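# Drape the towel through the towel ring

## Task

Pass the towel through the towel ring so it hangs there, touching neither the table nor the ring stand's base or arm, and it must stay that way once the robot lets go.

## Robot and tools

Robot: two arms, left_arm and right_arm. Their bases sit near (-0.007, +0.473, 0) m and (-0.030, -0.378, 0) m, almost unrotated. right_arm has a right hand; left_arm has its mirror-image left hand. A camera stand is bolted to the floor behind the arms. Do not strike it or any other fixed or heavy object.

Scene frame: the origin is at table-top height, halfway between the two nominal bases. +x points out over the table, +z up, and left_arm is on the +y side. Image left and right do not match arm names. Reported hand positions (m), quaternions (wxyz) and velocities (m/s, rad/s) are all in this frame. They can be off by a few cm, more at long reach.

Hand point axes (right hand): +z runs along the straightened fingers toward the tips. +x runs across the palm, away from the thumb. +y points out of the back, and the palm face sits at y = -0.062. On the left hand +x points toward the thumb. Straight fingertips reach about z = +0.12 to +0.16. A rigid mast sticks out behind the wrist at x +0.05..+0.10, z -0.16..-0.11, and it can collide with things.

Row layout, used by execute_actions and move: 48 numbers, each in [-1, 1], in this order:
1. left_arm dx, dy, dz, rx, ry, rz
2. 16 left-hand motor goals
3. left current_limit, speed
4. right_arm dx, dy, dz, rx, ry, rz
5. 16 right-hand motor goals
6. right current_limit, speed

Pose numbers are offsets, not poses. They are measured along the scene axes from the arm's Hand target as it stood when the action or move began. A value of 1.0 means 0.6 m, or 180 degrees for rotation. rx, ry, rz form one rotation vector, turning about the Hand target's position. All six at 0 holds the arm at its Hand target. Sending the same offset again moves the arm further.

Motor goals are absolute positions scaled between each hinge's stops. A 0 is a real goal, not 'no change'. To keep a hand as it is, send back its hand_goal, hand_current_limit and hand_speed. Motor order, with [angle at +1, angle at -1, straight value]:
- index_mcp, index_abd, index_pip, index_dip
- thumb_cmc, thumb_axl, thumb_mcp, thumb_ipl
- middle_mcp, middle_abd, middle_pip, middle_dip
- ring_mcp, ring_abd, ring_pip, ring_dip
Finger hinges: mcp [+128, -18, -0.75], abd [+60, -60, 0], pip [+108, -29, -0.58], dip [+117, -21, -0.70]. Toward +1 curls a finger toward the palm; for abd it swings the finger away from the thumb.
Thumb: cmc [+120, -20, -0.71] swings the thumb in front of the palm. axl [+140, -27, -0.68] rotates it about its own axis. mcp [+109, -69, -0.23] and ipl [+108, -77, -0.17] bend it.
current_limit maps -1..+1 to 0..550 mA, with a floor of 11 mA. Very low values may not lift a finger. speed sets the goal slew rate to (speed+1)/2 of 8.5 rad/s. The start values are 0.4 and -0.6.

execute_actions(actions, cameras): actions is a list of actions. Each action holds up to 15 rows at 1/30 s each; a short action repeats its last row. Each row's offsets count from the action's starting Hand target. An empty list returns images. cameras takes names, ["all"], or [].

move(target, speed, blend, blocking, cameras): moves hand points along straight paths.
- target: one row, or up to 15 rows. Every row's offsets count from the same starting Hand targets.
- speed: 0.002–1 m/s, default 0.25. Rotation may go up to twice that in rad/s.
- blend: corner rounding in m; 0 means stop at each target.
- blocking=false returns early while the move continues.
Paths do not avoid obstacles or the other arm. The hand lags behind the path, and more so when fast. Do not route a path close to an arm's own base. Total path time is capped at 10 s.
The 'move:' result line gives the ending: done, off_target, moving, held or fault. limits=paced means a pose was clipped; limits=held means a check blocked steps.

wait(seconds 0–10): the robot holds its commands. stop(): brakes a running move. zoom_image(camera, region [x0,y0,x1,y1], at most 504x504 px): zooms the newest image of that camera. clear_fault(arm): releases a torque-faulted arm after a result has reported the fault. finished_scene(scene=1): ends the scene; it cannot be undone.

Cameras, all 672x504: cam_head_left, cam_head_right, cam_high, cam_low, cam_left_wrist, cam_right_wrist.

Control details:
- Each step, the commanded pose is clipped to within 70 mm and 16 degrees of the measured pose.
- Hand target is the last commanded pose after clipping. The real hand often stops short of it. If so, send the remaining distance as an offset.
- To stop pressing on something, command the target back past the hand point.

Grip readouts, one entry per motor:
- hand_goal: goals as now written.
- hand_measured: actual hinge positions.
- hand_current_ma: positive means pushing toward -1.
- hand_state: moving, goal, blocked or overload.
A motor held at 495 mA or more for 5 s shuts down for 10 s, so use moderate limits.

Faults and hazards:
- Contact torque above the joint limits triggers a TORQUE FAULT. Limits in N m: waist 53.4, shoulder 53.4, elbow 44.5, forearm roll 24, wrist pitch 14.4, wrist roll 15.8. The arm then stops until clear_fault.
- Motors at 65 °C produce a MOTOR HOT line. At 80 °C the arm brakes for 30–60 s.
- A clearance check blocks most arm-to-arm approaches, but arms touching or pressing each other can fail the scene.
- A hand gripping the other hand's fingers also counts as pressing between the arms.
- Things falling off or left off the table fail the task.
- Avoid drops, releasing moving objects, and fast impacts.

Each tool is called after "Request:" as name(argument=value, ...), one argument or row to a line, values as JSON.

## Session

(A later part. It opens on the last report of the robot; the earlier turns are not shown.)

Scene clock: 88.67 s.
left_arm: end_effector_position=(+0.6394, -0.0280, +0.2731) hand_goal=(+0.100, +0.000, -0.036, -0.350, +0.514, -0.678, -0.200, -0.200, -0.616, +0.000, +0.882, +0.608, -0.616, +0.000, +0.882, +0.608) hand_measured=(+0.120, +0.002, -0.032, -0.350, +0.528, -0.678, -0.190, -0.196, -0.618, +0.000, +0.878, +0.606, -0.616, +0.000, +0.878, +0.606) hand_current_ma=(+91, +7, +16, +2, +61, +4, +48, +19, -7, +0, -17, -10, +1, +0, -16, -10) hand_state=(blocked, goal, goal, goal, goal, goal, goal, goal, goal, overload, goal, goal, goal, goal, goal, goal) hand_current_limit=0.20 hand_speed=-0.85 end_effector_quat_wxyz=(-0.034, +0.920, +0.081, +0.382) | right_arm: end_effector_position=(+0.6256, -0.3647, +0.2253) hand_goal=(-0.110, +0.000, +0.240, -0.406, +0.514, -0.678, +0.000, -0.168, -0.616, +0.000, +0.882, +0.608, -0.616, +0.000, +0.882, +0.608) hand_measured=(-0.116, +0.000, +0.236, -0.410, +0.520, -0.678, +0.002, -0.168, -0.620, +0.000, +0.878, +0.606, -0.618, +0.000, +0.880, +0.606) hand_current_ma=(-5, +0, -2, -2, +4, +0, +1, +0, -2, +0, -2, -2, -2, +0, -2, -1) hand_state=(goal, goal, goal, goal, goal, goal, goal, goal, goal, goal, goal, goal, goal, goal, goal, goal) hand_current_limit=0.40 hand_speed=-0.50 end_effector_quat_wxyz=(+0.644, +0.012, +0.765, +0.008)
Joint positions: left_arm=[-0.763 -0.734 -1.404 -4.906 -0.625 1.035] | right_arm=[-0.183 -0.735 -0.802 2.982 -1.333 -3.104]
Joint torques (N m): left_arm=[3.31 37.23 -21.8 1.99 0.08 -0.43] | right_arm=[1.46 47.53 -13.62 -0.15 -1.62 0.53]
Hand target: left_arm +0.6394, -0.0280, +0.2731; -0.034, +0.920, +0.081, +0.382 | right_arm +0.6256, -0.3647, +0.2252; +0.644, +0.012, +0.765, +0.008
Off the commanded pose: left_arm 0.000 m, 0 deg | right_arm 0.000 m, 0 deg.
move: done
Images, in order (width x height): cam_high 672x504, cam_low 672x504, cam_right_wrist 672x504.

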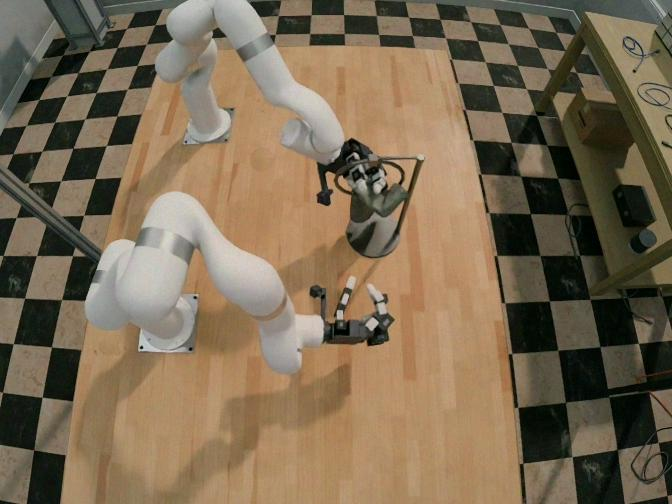

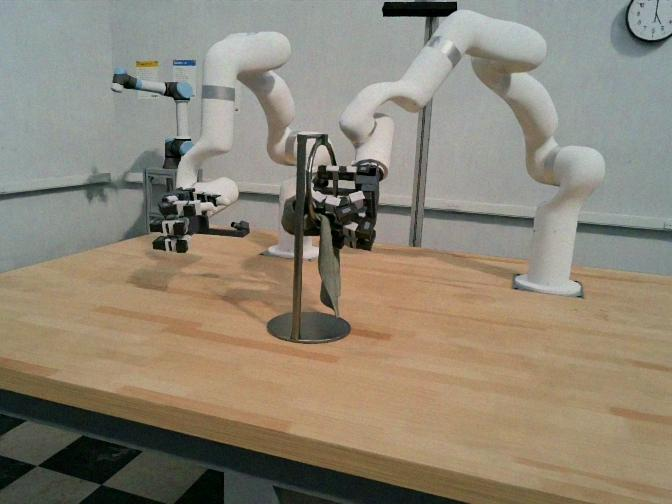

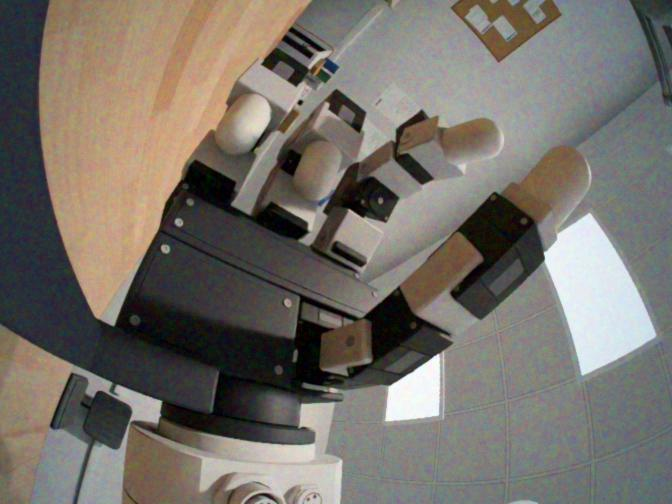

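Request:
move(
  target=[
    [0, 0, 0.0, 0, 0, 0, 0.1, 0, -0.036, -0.35, 0.514, -0.678, -0.2, -0.2, -0.616, 0, 0.883, 0.609, -0.616, 0, 0.883, 0.609, 0.2, -0.85, 0.1215, 0.2412, -0.0103, 0, 0, 0, -0.233, 0, 0.241, -0.406, 0.514, -0.678, -0.09, -0.168, -0.616, 0, 0.883, 0.609, -0.616, 0, 0.883, 0.609, 0.4, -0.5],
    [0, 0, 0.0, 0, 0, 0, 0.1, 0, -0.036, -0.35, 0.514, -0.678, -0.2, -0.2, -0.616, 0, 0.883, 0.609, -0.616, 0, 0.883, 0.609, 0.2, -0.85, 0.1215, 0.3411, -0.0103, 0, 0, 0, -0.233, 0, 0.241, -0.406, 0.514, -0.678, -0.09, -0.168, -0.616, 0, 0.883, 0.609, -0.616, 0, 0.883, 0.609, 0.4, -0.5],
  ],
  speed=[0.15, 0.06],
  cameras=["all"],
)

Request:
zoom_image(
  camera="cam_high",
  region=[290, 130, 450, 290],
)

Request:
zoom_image(
  camera="cam_low",
  region=[200, 100, 400, 360],
)

Request:
zoom_image(
  camera="cam_head_right",
  region=[240, 40, 440, 240],
)

Scene clock: 93.30 s.
left_arm: end_effector_position=(+0.6394, -0.0280, +0.2731) hand_goal=(+0.100, +0.000, -0.036, -0.350, +0.514, -0.678, -0.200, -0.200, -0.616, +0.000, +0.882, +0.608, -0.616, +0.000, +0.882, +0.608) hand_measured=(+0.120, +0.002, -0.032, -0.350, +0.528, -0.678, -0.190, -0.196, -0.618, +0.000, +0.878, +0.606, -0.616, +0.000, +0.878, +0.606) hand_current_ma=(+91, +7, +16, +2, +61, +4, +48, +19, -7, +0, -17, -10, +1, +0, -16, -10) hand_state=(blocked, goal, goal, goal, goal, goal, goal, goal, goal, overload, goal, goal, goal, goal, goal, goal) hand_current_limit=0.20 hand_speed=-0.85 end_effector_quat_wxyz=(-0.034, +0.920, +0.081, +0.382) | right_arm: end_effector_position=(+0.6985, -0.1601, +0.2191) hand_goal=(-0.234, +0.000, +0.240, -0.406, +0.514, -0.678, -0.090, -0.168, -0.616, +0.000, +0.882, +0.608, -0.616, +0.000, +0.882, +0.608) hand_measured=(-0.234, +0.000, +0.238, -0.408, +0.520, -0.678, -0.086, -0.168, -0.618, +0.000, +0.880, +0.606, -0.618, +0.000, +0.880, +0.606) hand_current_ma=(+0, +0, -1, -2, +4, +0, +4, +0, -2, +0, -2, -2, -1, +0, -2, -1) hand_state=(goal, goal, goal, goal, goal, goal, goal, goal, goal, goal, goal, goal, goal, goal, goal, goal) hand_current_limit=0.40 hand_speed=-0.50 end_effector_quat_wxyz=(+0.644, +0.012, +0.765, +0.008)
Joint positions: left_arm=[-0.763 -0.734 -1.404 -4.906 -0.625 1.035] | right_arm=[0.236 -0.854 -1.051 3.418 -1.209 -3.169]
Joint torques (N m): left_arm=[3.45 37.3 -22.04 2.11 0 -0.38] | right_arm=[1.88 55.76 -15.47 0.4 -0.91 -0.54]
Hand target: left_arm +0.6394, -0.0280, +0.2731; -0.034, +0.920, +0.081, +0.382 | right_arm +0.6985, -0.1600, +0.2191; +0.644, +0.012, +0.765, +0.008
Off the commanded pose: left_arm 0.000 m, 0 deg | right_arm 0.000 m, 0 deg.
move: done

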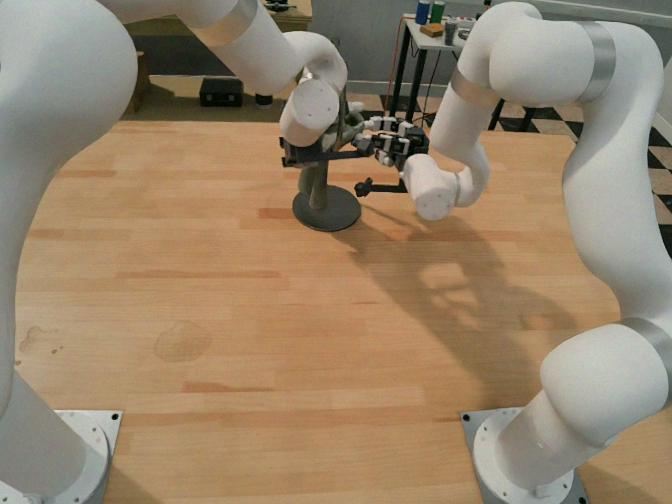

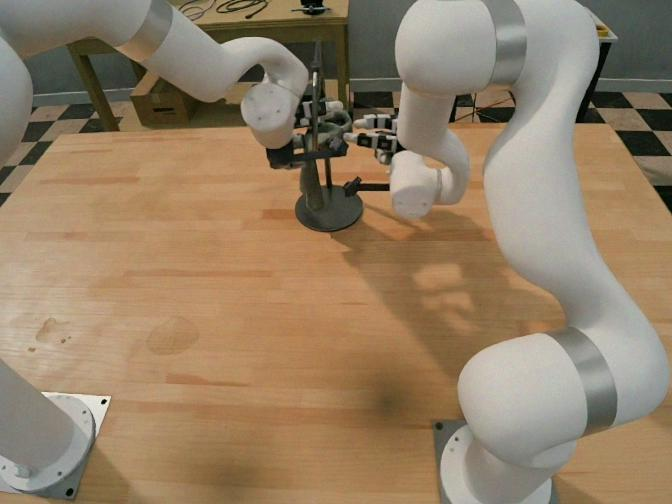

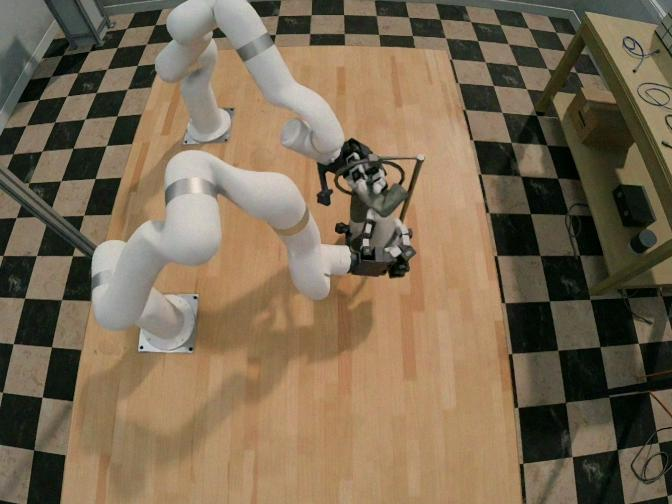

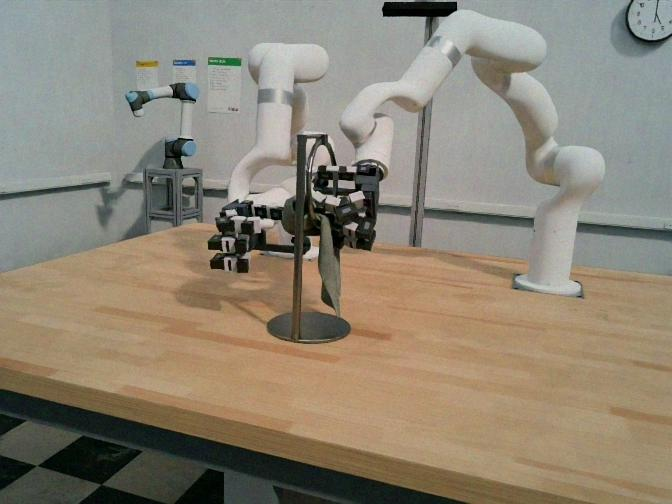

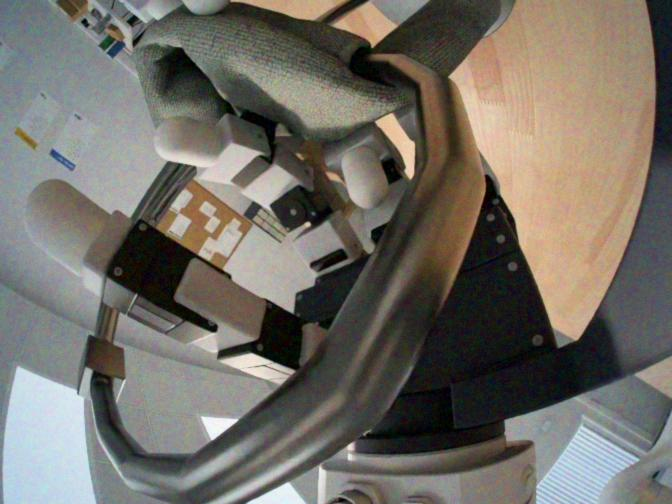

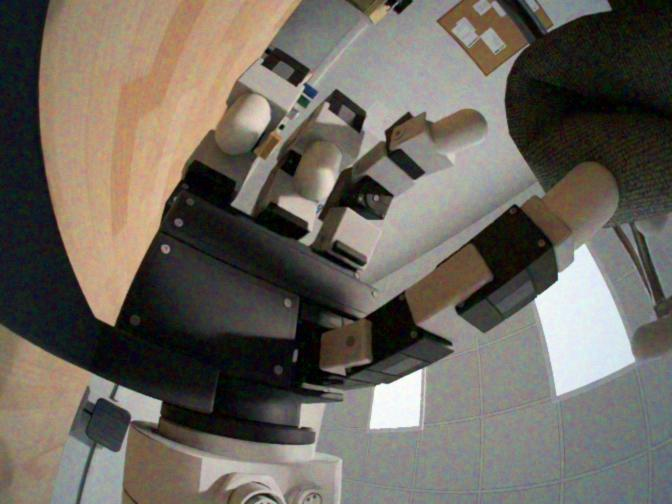

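Scaled by 3.150 from the camera's 672x504 image, which has a finer 960x720 frame.

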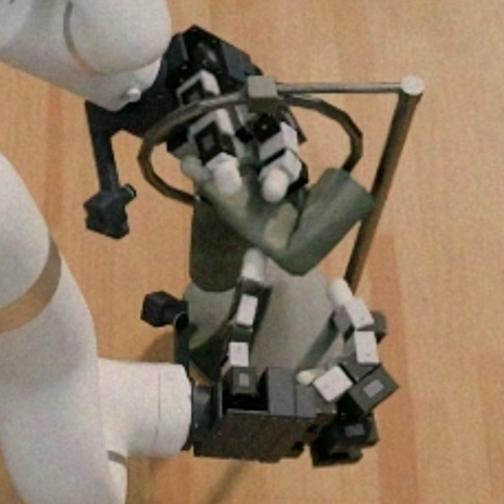

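Scaled by 1.938 from the camera's 672x504 image, which has a finer 960x720 frame.

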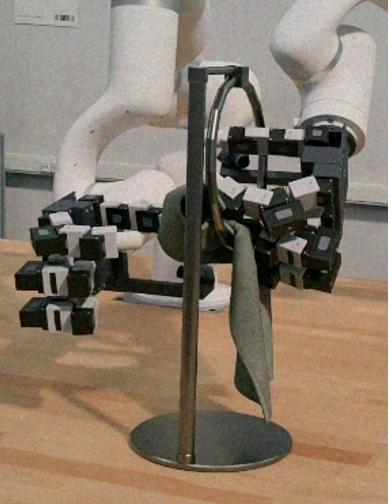

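Scaled by 2.520 from the camera's 672x504 image, which has a finer 960x720 frame.

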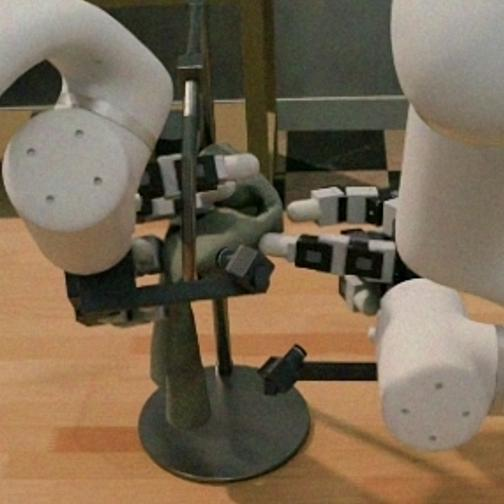

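Request:
move(
  target=[0, 0, 0.0, 0, 0, 0, 0.1, 0, -0.036, -0.35, 0.514, -0.678, -0.2, -0.2, -0.616, 0, 0.883, 0.609, -0.616, 0, 0.883, 0.609, 0.2, -0.85, 0, 0.0583, 0, 0, 0, 0, -0.233, 0, 0.241, -0.406, 0.514, -0.678, -0.09, -0.168, -0.616, 0, 0.883, 0.609, -0.616, 0, 0.883, 0.609, 0.4, -0.5],
  speed=0.05,
  cameras=["cam_high","cam_low","cam_head_right","cam_left_wrist","cam_right_wrist"],
)

Request:
zoom_image(
  camera="cam_high",
  region=[290, 130, 450, 290],
)

Request:
zoom_image(
  camera="cam_low",
  region=[200, 100, 400, 360],
)

Request:
zoom_image(
  camera="cam_head_right",
  region=[240, 40, 440, 240],
)

Scene clock: 94.97 s.
left_arm: end_effector_position=(+0.6394, -0.0280, +0.2731) hand_goal=(+0.100, +0.000, -0.036, -0.350, +0.514, -0.678, -0.200, -0.200, -0.616, +0.000, +0.882, +0.608, -0.616, +0.000, +0.882, +0.608) hand_measured=(+0.118, +0.002, -0.032, -0.350, +0.528, -0.678, -0.190, -0.196, -0.618, +0.000, +0.878, +0.606, -0.616, +0.000, +0.878, +0.606) hand_current_ma=(+83, +7, +16, +2, +61, +4, +48, +19, -7, +0, -17, -10, +1, +0, -16, -10) hand_state=(goal, goal, goal, goal, goal, goal, goal, goal, goal, overload, goal, goal, goal, goal, goal, goal) hand_current_limit=0.20 hand_speed=-0.85 end_effector_quat_wxyz=(-0.034, +0.920, +0.081, +0.382) | right_arm: end_effector_position=(+0.6985, -0.1251, +0.2191) hand_goal=(-0.234, +0.000, +0.240, -0.406, +0.514, -0.678, -0.090, -0.168, -0.616, +0.000, +0.882, +0.608, -0.616, +0.000, +0.882, +0.608) hand_measured=(-0.234, +0.000, +0.238, -0.408, +0.520, -0.678, -0.088, -0.168, -0.618, +0.000, +0.880, +0.606, -0.618, +0.000, +0.880, +0.606) hand_current_ma=(+0, +0, -1, -2, +4, +0, +2, +0, -2, +0, -2, -2, -1, +0, -2, -1) hand_state=(goal, goal, goal, goal, goal, goal, goal, goal, goal, goal, goal, goal, goal, goal, goal, goal) hand_current_limit=0.40 hand_speed=-0.50 end_effector_quat_wxyz=(+0.644, +0.012, +0.765, +0.008)
Joint positions: left_arm=[-0.763 -0.734 -1.404 -4.906 -0.625 1.035] | right_arm=[0.3 -0.867 -1.081 3.487 -1.197 -3.188]
Joint torques (N m): left_arm=[2.92 36.97 -21.96 1.77 0.02 -0.42] | right_arm=[2.3 54.52 -16.21 -0.03 -0.89 -0.33]
Hand target: left_arm +0.6394, -0.0280, +0.2731; -0.034, +0.920, +0.081, +0.382 | right_arm +0.6985, -0.1251, +0.2191; +0.644, +0.012, +0.765, +0.008
Off the commanded pose: left_arm 0.000 m, 0 deg | right_arm 0.000 m, 0 deg.
move: done
Images, in order (width x height): cam_head_right 672x504, cam_high 672x504, cam_low 672x504, cam_left_wrist 672x504, cam_right_wrist 672x504.

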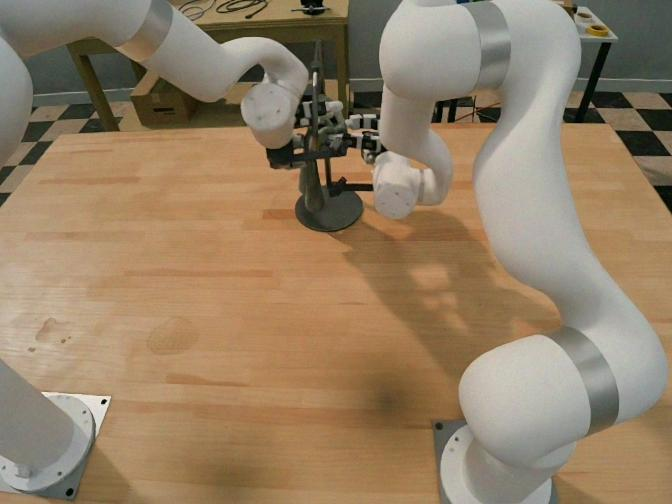

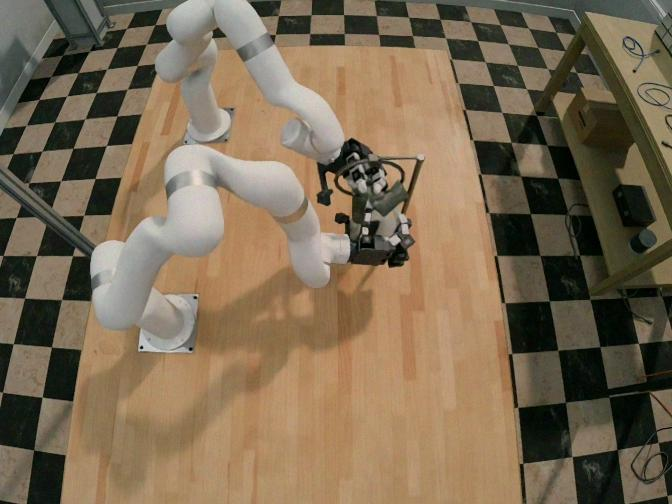

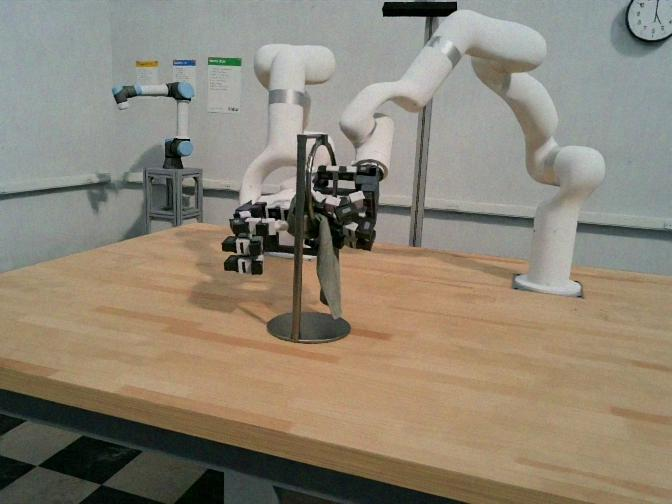

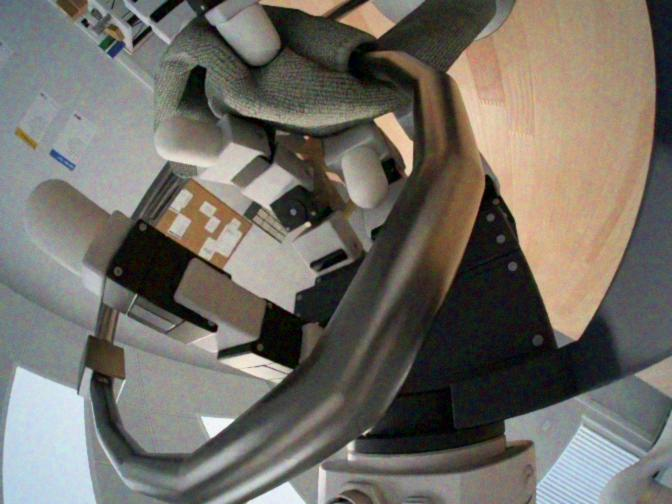

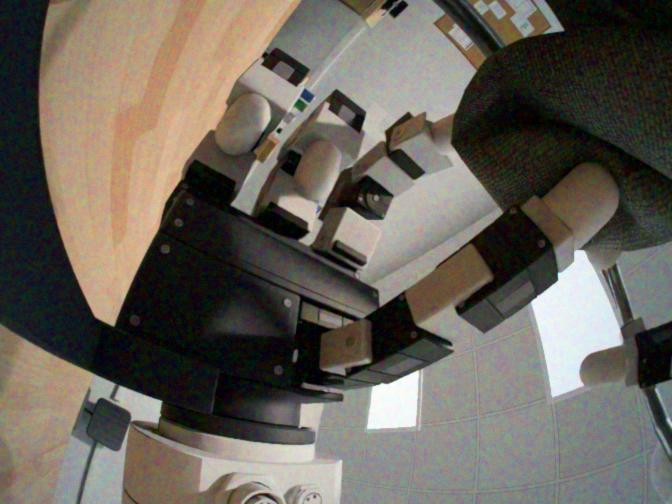

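Scaled by 3.150 from the camera's 672x504 image, which has a finer 960x720 frame.

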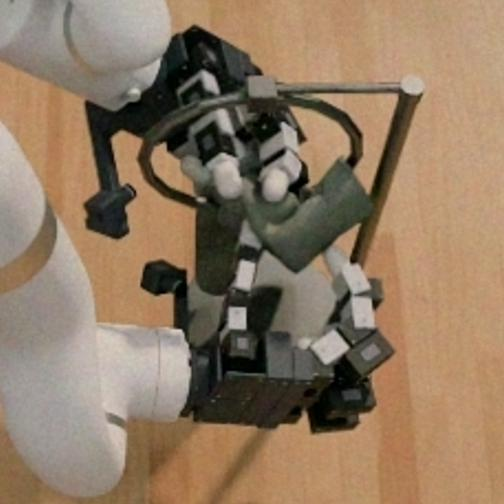

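Scaled by 1.938 from the camera's 672x504 image, which has a finer 960x720 frame.

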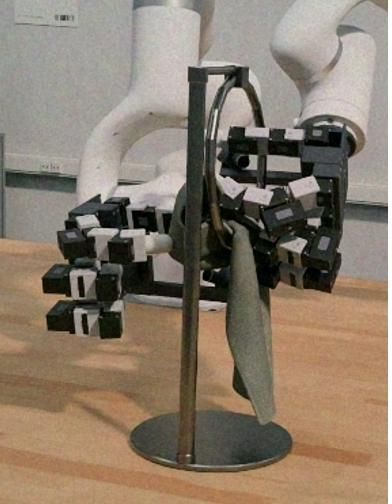

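Scaled by 2.520 from the camera's 672x504 image, which has a finer 960x720 frame.

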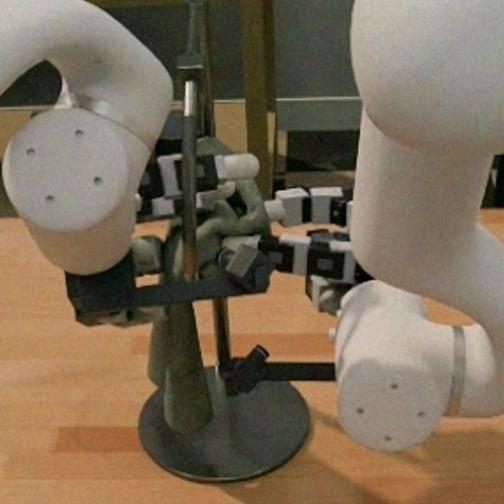

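Request:
move(
  target=[0, 0, 0.0, 0, 0, 0, 0.1, 0, -0.036, -0.35, 0.514, -0.678, -0.2, -0.2, -0.616, 0, 0.883, 0.609, -0.616, 0, 0.883, 0.609, 0.2, -0.85, 0, 0, 0, 0, 0, 0, 0.45, 0, 0.1, -0.3, 0.514, -0.678, 0.18, -0.12, -0.616, 0, 0.883, 0.609, -0.616, 0, 0.883, 0.609, 0.3, -0.8],
  speed=0.05,
  cameras=["cam_high","cam_low","cam_head_right","cam_left_wrist","cam_right_wrist"],
)

Request:
zoom_image(
  camera="cam_high",
  region=[290, 130, 450, 290],
)

Request:
zoom_image(
  camera="cam_head_right",
  region=[240, 40, 440, 240],
)

Scene clock: 96.10 s.
left_arm: end_effector_position=(+0.6394, -0.0280, +0.2731) hand_goal=(+0.100, +0.000, -0.036, -0.350, +0.514, -0.678, -0.200, -0.200, -0.616, +0.000, +0.882, +0.608, -0.616, +0.000, +0.882, +0.608) hand_measured=(+0.112, +0.002, -0.032, -0.350, +0.528, -0.678, -0.190, -0.196, -0.618, +0.000, +0.878, +0.606, -0.616, +0.000, +0.878, +0.606) hand_current_ma=(+57, +6, +16, +2, +61, +4, +48, +19, -7, +0, -17, -10, +1, +0, -16, -10) hand_state=(goal, goal, goal, goal, goal, goal, goal, goal, goal, overload, goal, goal, goal, goal, goal, goal) hand_current_limit=0.20 hand_speed=-0.85 end_effector_quat_wxyz=(-0.034, +0.920, +0.081, +0.382) | right_arm: end_effector_position=(+0.6985, -0.1251, +0.2191) hand_goal=(+0.450, +0.000, +0.100, -0.300, +0.514, -0.678, +0.180, -0.120, -0.616, +0.000, +0.882, +0.608, -0.616, +0.000, +0.882, +0.608) hand_measured=(-0.024, +0.000, +0.078, -0.308, +0.520, -0.678, +0.060, -0.140, -0.618, +0.000, +0.880, +0.606, -0.618, +0.000, +0.880, +0.606) hand_current_ma=(-358, +0, -30, -8, +6, +0, -358, -44, -2, +0, -2, -2, -1, +0, -2, -1) hand_state=(blocked, goal, blocked, goal, goal, goal, blocked, blocked, goal, goal, goal, goal, goal, goal, goal, goal) hand_current_limit=0.30 hand_speed=-0.80 end_effector_quat_wxyz=(+0.644, +0.012, +0.765, +0.008)
Joint positions: left_arm=[-0.763 -0.734 -1.404 -4.906 -0.625 1.035] | right_arm=[0.3 -0.867 -1.081 3.487 -1.197 -3.188]
Joint torques (N m): left_arm=[2.33 37.39 -21.92 1.93 0.07 -0.39] | right_arm=[1.85 54.98 -16.03 -0.12 -0.95 -0.42]
Hand target: left_arm +0.6394, -0.0280, +0.2731; -0.034, +0.920, +0.081, +0.382 | right_arm +0.6985, -0.1251, +0.2191; +0.644, +0.012, +0.765, +0.008
Off the commanded pose: left_arm 0.000 m, 0 deg | right_arm 0.000 m, 0 deg.
move: done
Images, in order (width x height): cam_head_right 672x504, cam_high 672x504, cam_low 672x504, cam_left_wrist 672x504, cam_right_wrist 672x504.

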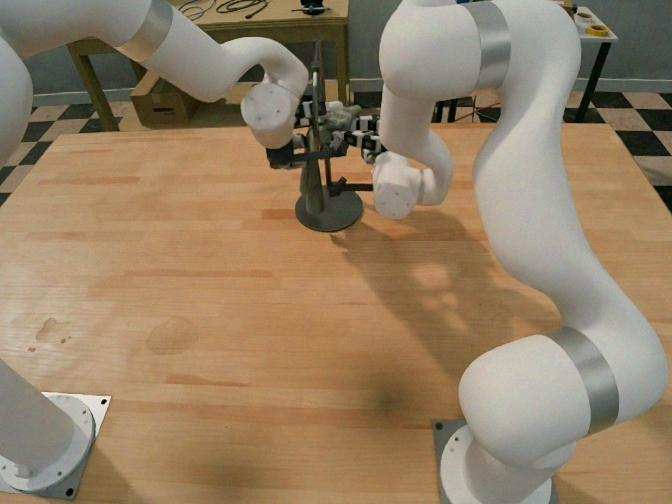

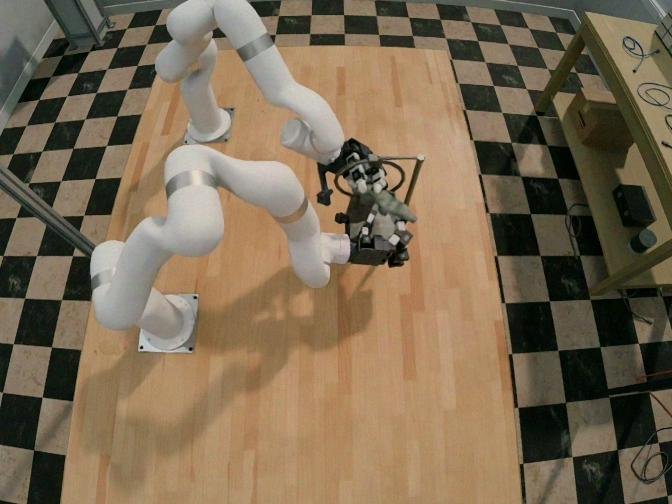

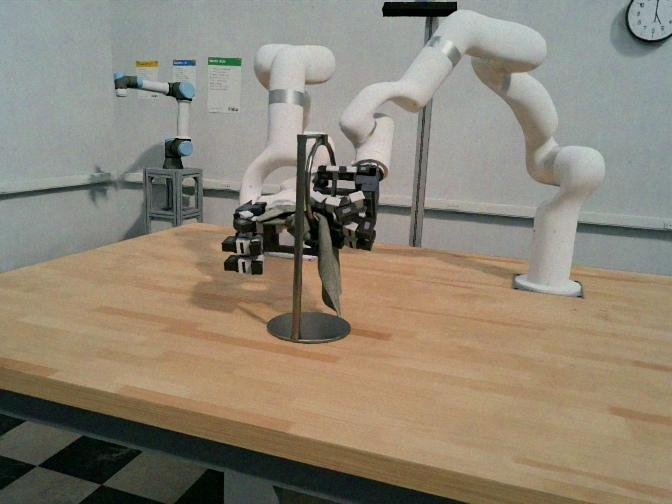

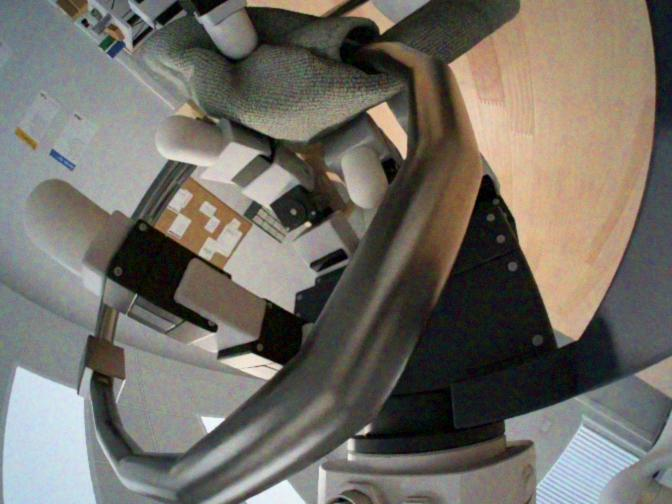

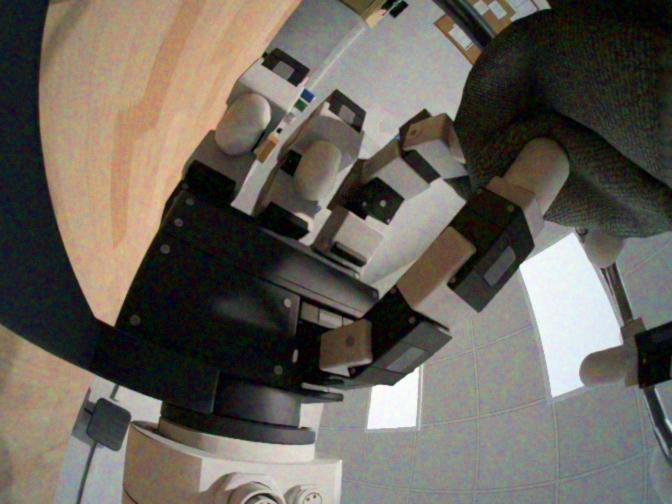

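Scaled by 3.150 from the camera's 672x504 image, which has a finer 960x720 frame.

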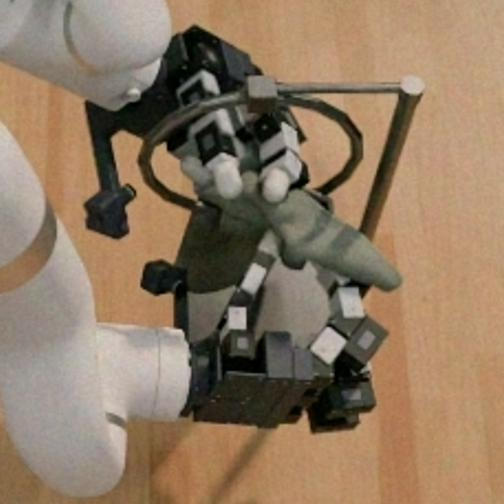

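Scaled by 2.520 from the camera's 672x504 image, which has a finer 960x720 frame.

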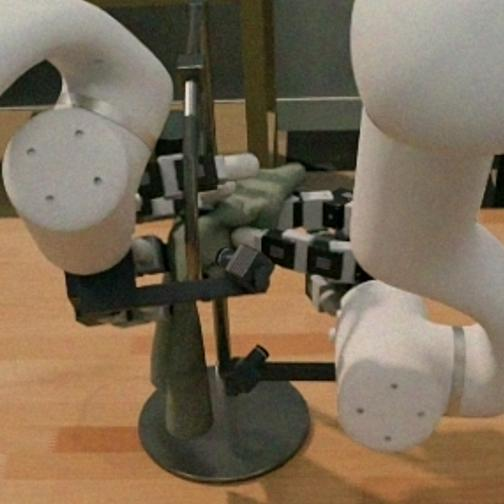

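Request:
move(
  target=[0, 0.2, 0.0, 0, 0, 0, 0.1, 0, -0.036, -0.35, 0.514, -0.678, -0.2, -0.2, -0.616, 0, 0.883, 0.609, -0.616, 0, 0.883, 0.609, 0.0, -0.85, 0, 0, 0, 0, 0, 0, 0.45, 0, 0.1, -0.3, 0.514, -0.678, 0.18, -0.12, -0.616, 0, 0.883, 0.609, -0.616, 0, 0.883, 0.609, 0.3, -0.8],
  speed=0.08,
  cameras=["cam_high","cam_low","cam_head_right","cam_left_wrist","cam_right_wrist"],
)

Request:
zoom_image(
  camera="cam_high",
  region=[290, 130, 450, 290],
)

Request:
zoom_image(
  camera="cam_head_right",
  region=[240, 40, 440, 240],
)

Request:
zoom_image(
  camera="cam_low",
  region=[200, 100, 400, 360],
)

Scene clock: 98.60 s.
left_arm: end_effector_position=(+0.6394, +0.0919, +0.2731) hand_goal=(+0.100, +0.000, -0.036, -0.350, +0.514, -0.678, -0.200, -0.200, -0.616, +0.000, +0.882, +0.608, -0.616, +0.000, +0.882, +0.608) hand_measured=(+0.096, +0.002, -0.034, -0.350, +0.528, -0.678, -0.192, -0.196, -0.618, +0.000, +0.878, +0.606, -0.616, +0.000, +0.878, +0.606) hand_current_ma=(-13, +6, +4, +2, +61, +4, +48, +19, -7, +0, -17, -10, +1, +0, -16, -10) hand_state=(goal, goal, goal, goal, goal, goal, goal, goal, goal, overload, goal, goal, goal, goal, goal, goal) hand_current_limit=0.00 hand_speed=-0.85 end_effector_quat_wxyz=(-0.034, +0.920, +0.081, +0.382) | right_arm: end_effector_position=(+0.6985, -0.1251, +0.2191) hand_goal=(+0.450, +0.000, +0.100, -0.300, +0.514, -0.678, +0.180, -0.120, -0.616, +0.000, +0.882, +0.608, -0.616, +0.000, +0.882, +0.608) hand_measured=(-0.016, +0.002, +0.078, -0.310, +0.522, -0.676, +0.060, -0.142, -0.618, +0.000, +0.880, +0.606, -0.618, +0.000, +0.880, +0.606) hand_current_ma=(-357, +0, -33, -10, +8, +1, -357, -48, -2, +0, -2, -2, -1, +0, -2, -1) hand_state=(blocked, goal, blocked, goal, goal, goal, blocked, blocked, goal, goal, goal, goal, goal, goal, goal, goal) hand_current_limit=0.30 hand_speed=-0.80 end_effector_quat_wxyz=(+0.644, +0.012, +0.765, +0.008)
Joint positions: left_arm=[-0.61 -0.573 -1.139 -4.63 -0.53 0.855] | right_arm=[0.3 -0.867 -1.081 3.487 -1.197 -3.188]
Joint torques (N m): left_arm=[3.07 33.22 -20.91 1.68 0.02 -0.47] | right_arm=[0.15 55.88 -15.04 -0.05 -0.95 -0.19]
Hand target: left_arm +0.6394, +0.0920, +0.2731; -0.034, +0.920, +0.081, +0.382 | right_arm +0.6985, -0.1251, +0.2191; +0.644, +0.012, +0.765, +0.008
Off the commanded pose: left_arm 0.000 m, 0 deg | right_arm 0.000 m, 0 deg.
move: done
Images, in order (width x height): cam_head_right 672x504, cam_high 672x504, cam_low 672x504, cam_left_wrist 672x504, cam_right_wrist 672x504.

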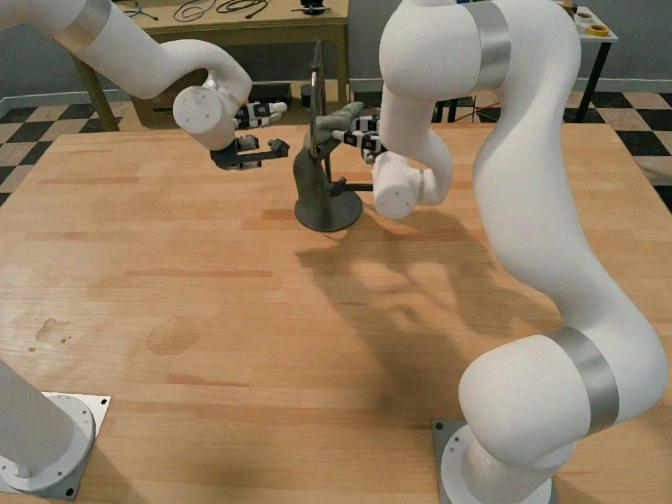

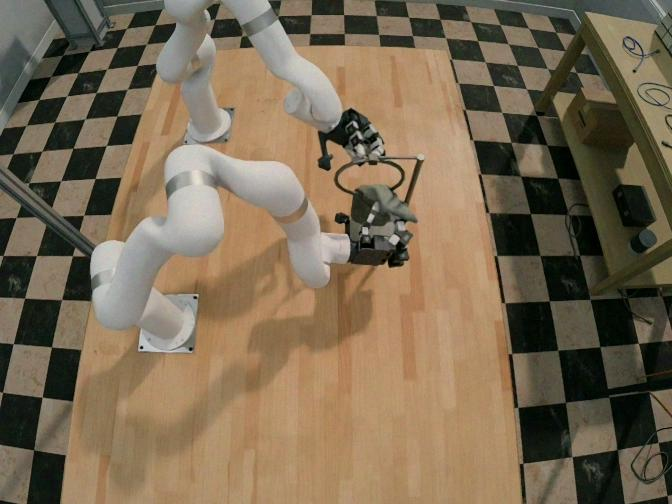

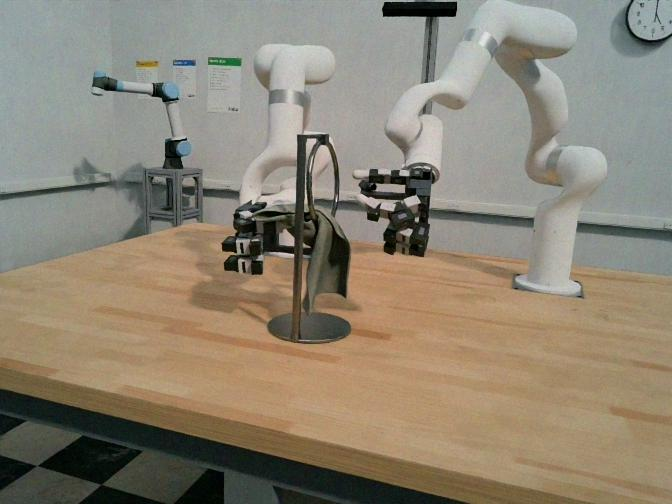

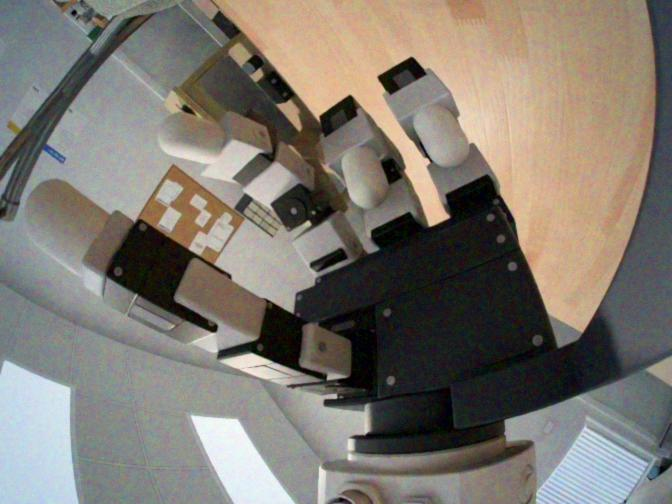

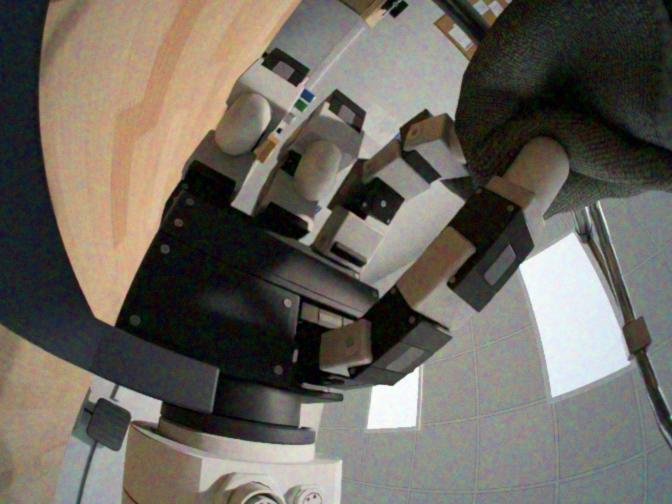

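Scaled by 3.150 from the camera's 672x504 image, which has a finer 960x720 frame.

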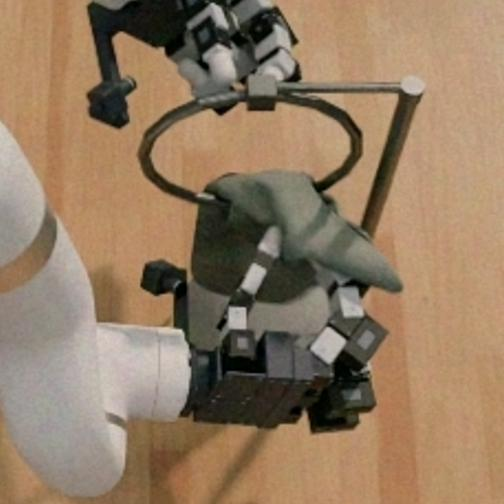

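Scaled by 2.520 from the camera's 672x504 image, which has a finer 960x720 frame.

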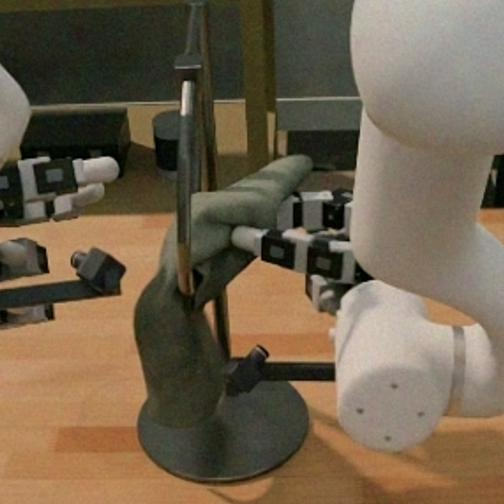

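Scaled by 1.938 from the camera's 672x504 image, which has a finer 960x720 frame.

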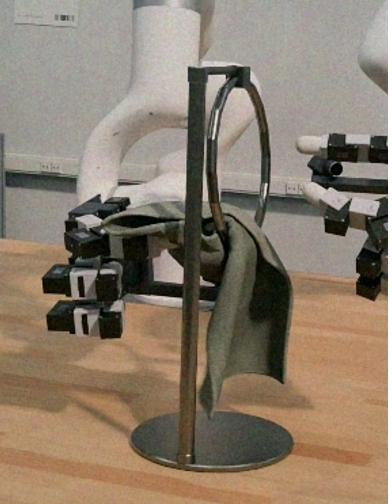

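Request:
move(
  target=[0, 0, 0.0, 0, 0, 0, 0.1, 0, -0.036, -0.35, 0.514, -0.678, -0.2, -0.2, -0.616, 0, 0.883, 0.609, -0.616, 0, 0.883, 0.609, 0.0, -0.85, 0, -0.0667, -0.075, 0, 0, 0, 0.45, 0, 0.1, -0.3, 0.514, -0.678, 0.18, -0.12, -0.616, 0, 0.883, 0.609, -0.616, 0, 0.883, 0.609, 0.3, -0.8],
  speed=0.05,
  cameras=["cam_high","cam_low","cam_head_right","cam_left_wrist"],
)

Request:
zoom_image(
  camera="cam_high",
  region=[290, 130, 450, 290],
)

Request:
zoom_image(
  camera="cam_head_right",
  region=[240, 40, 440, 240],
)

Request:
zoom_image(
  camera="cam_low",
  region=[200, 100, 400, 360],
)

Scene clock: 101.07 s.
left_arm: end_effector_position=(+0.6394, +0.0920, +0.2731) hand_goal=(+0.100, +0.000, -0.036, -0.350, +0.514, -0.678, -0.200, -0.200, -0.616, +0.000, +0.882, +0.608, -0.616, +0.000, +0.882, +0.608) hand_measured=(+0.096, +0.002, -0.034, -0.350, +0.528, -0.678, -0.192, -0.196, -0.618, +0.000, +0.878, +0.606, -0.616, +0.000, +0.878, +0.606) hand_current_ma=(-13, +6, +4, +2, +61, +4, +48, +19, -7, +0, -17, -10, +1, +0, -16, -10) hand_state=(goal, goal, goal, goal, goal, goal, goal, goal, goal, overload, goal, goal, goal, goal, goal, goal) hand_current_limit=0.00 hand_speed=-0.85 end_effector_quat_wxyz=(-0.034, +0.920, +0.081, +0.382) | right_arm: end_effector_position=(+0.6985, -0.1650, +0.1741) hand_goal=(+0.450, +0.000, +0.100, -0.300, +0.514, -0.678, +0.180, -0.120, -0.616, +0.000, +0.882, +0.608, -0.616, +0.000, +0.882, +0.608) hand_measured=(-0.016, +0.002, +0.076, -0.310, +0.516, -0.676, +0.060, -0.142, -0.618, +0.000, +0.880, +0.606, -0.618, +0.000, +0.880, +0.606) hand_current_ma=(-357, +0, -34, -10, +1, +1, -358, -48, -2, +0, -2, -2, -1, +0, -2, -1) hand_state=(blocked, goal, blocked, goal, goal, goal, blocked, blocked, goal, goal, goal, goal, goal, goal, goal, goal) hand_current_limit=0.30 hand_speed=-0.80 end_effector_quat_wxyz=(+0.644, +0.012, +0.765, +0.008)
Joint positions: left_arm=[-0.61 -0.573 -1.139 -4.629 -0.53 0.854] | right_arm=[0.227 -0.954 -1.087 3.403 -1.271 -3.149]
Joint torques (N m): left_arm=[2.77 33.59 -21.19 1.8 -0.01 -0.47] | right_arm=[-4.24 56.32 -14.46 -0.8 -1.5 0.58]
Hand target: left_arm +0.6394, +0.0920, +0.2731; -0.034, +0.920, +0.081, +0.382 | right_arm +0.6985, -0.1651, +0.1741; +0.644, +0.012, +0.765, +0.008
Off the commanded pose: left_arm 0.000 m, 0 deg | right_arm 0.000 m, 0 deg.
move: done
Images, in order (width x height): cam_head_right 672x504, cam_high 672x504, cam_low 672x504, cam_left_wrist 672x504.

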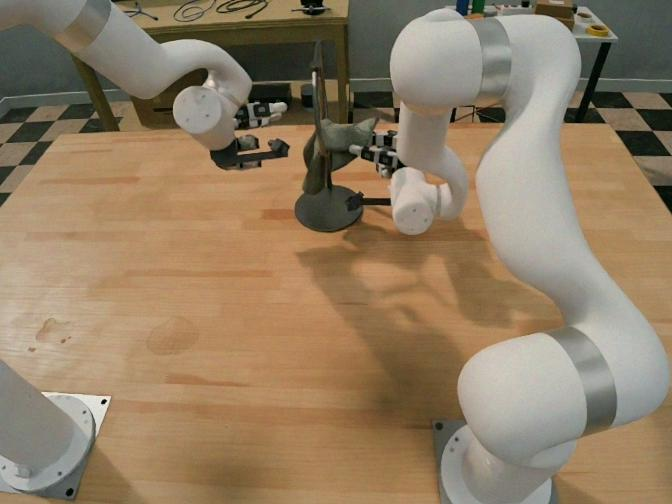

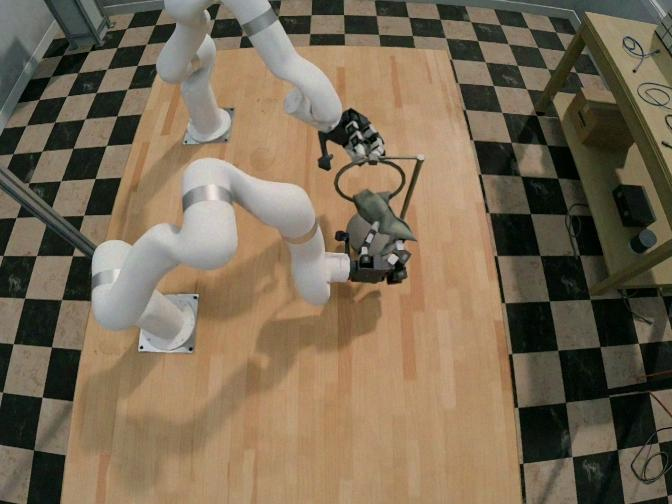

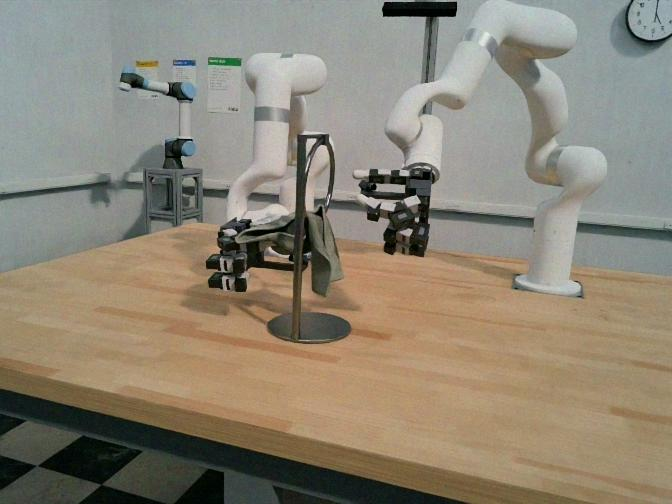

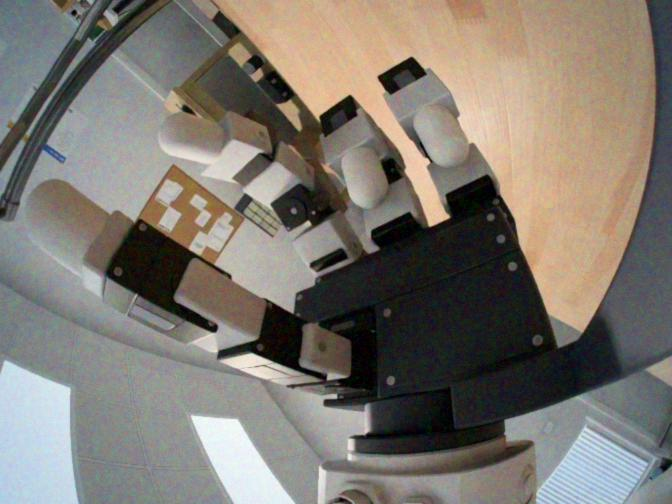

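Scaled by 3.150 from the camera's 672x504 image, which has a finer 960x720 frame.

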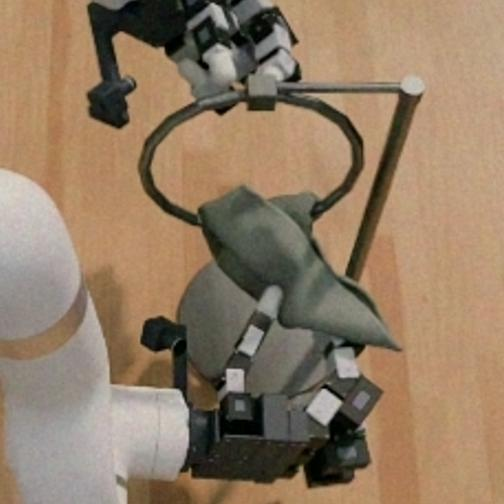

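Scaled by 2.520 from the camera's 672x504 image, which has a finer 960x720 frame.

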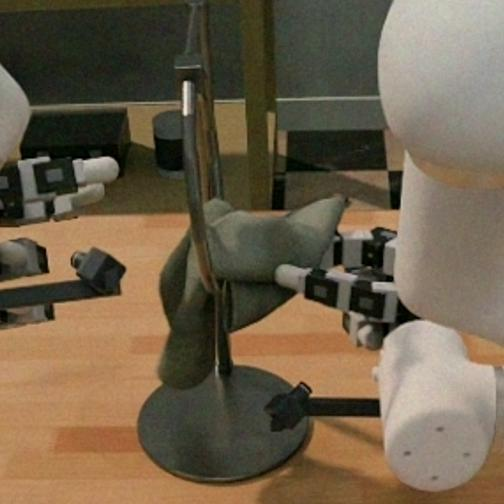

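Scaled by 1.938 from the camera's 672x504 image, which has a finer 960x720 frame.

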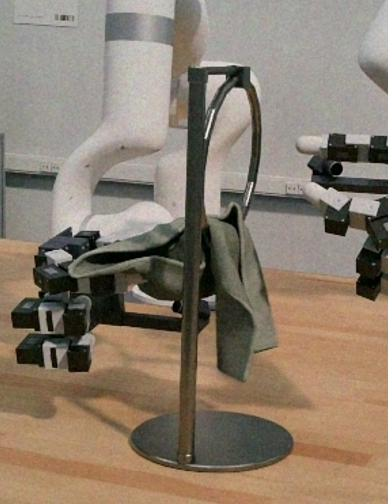

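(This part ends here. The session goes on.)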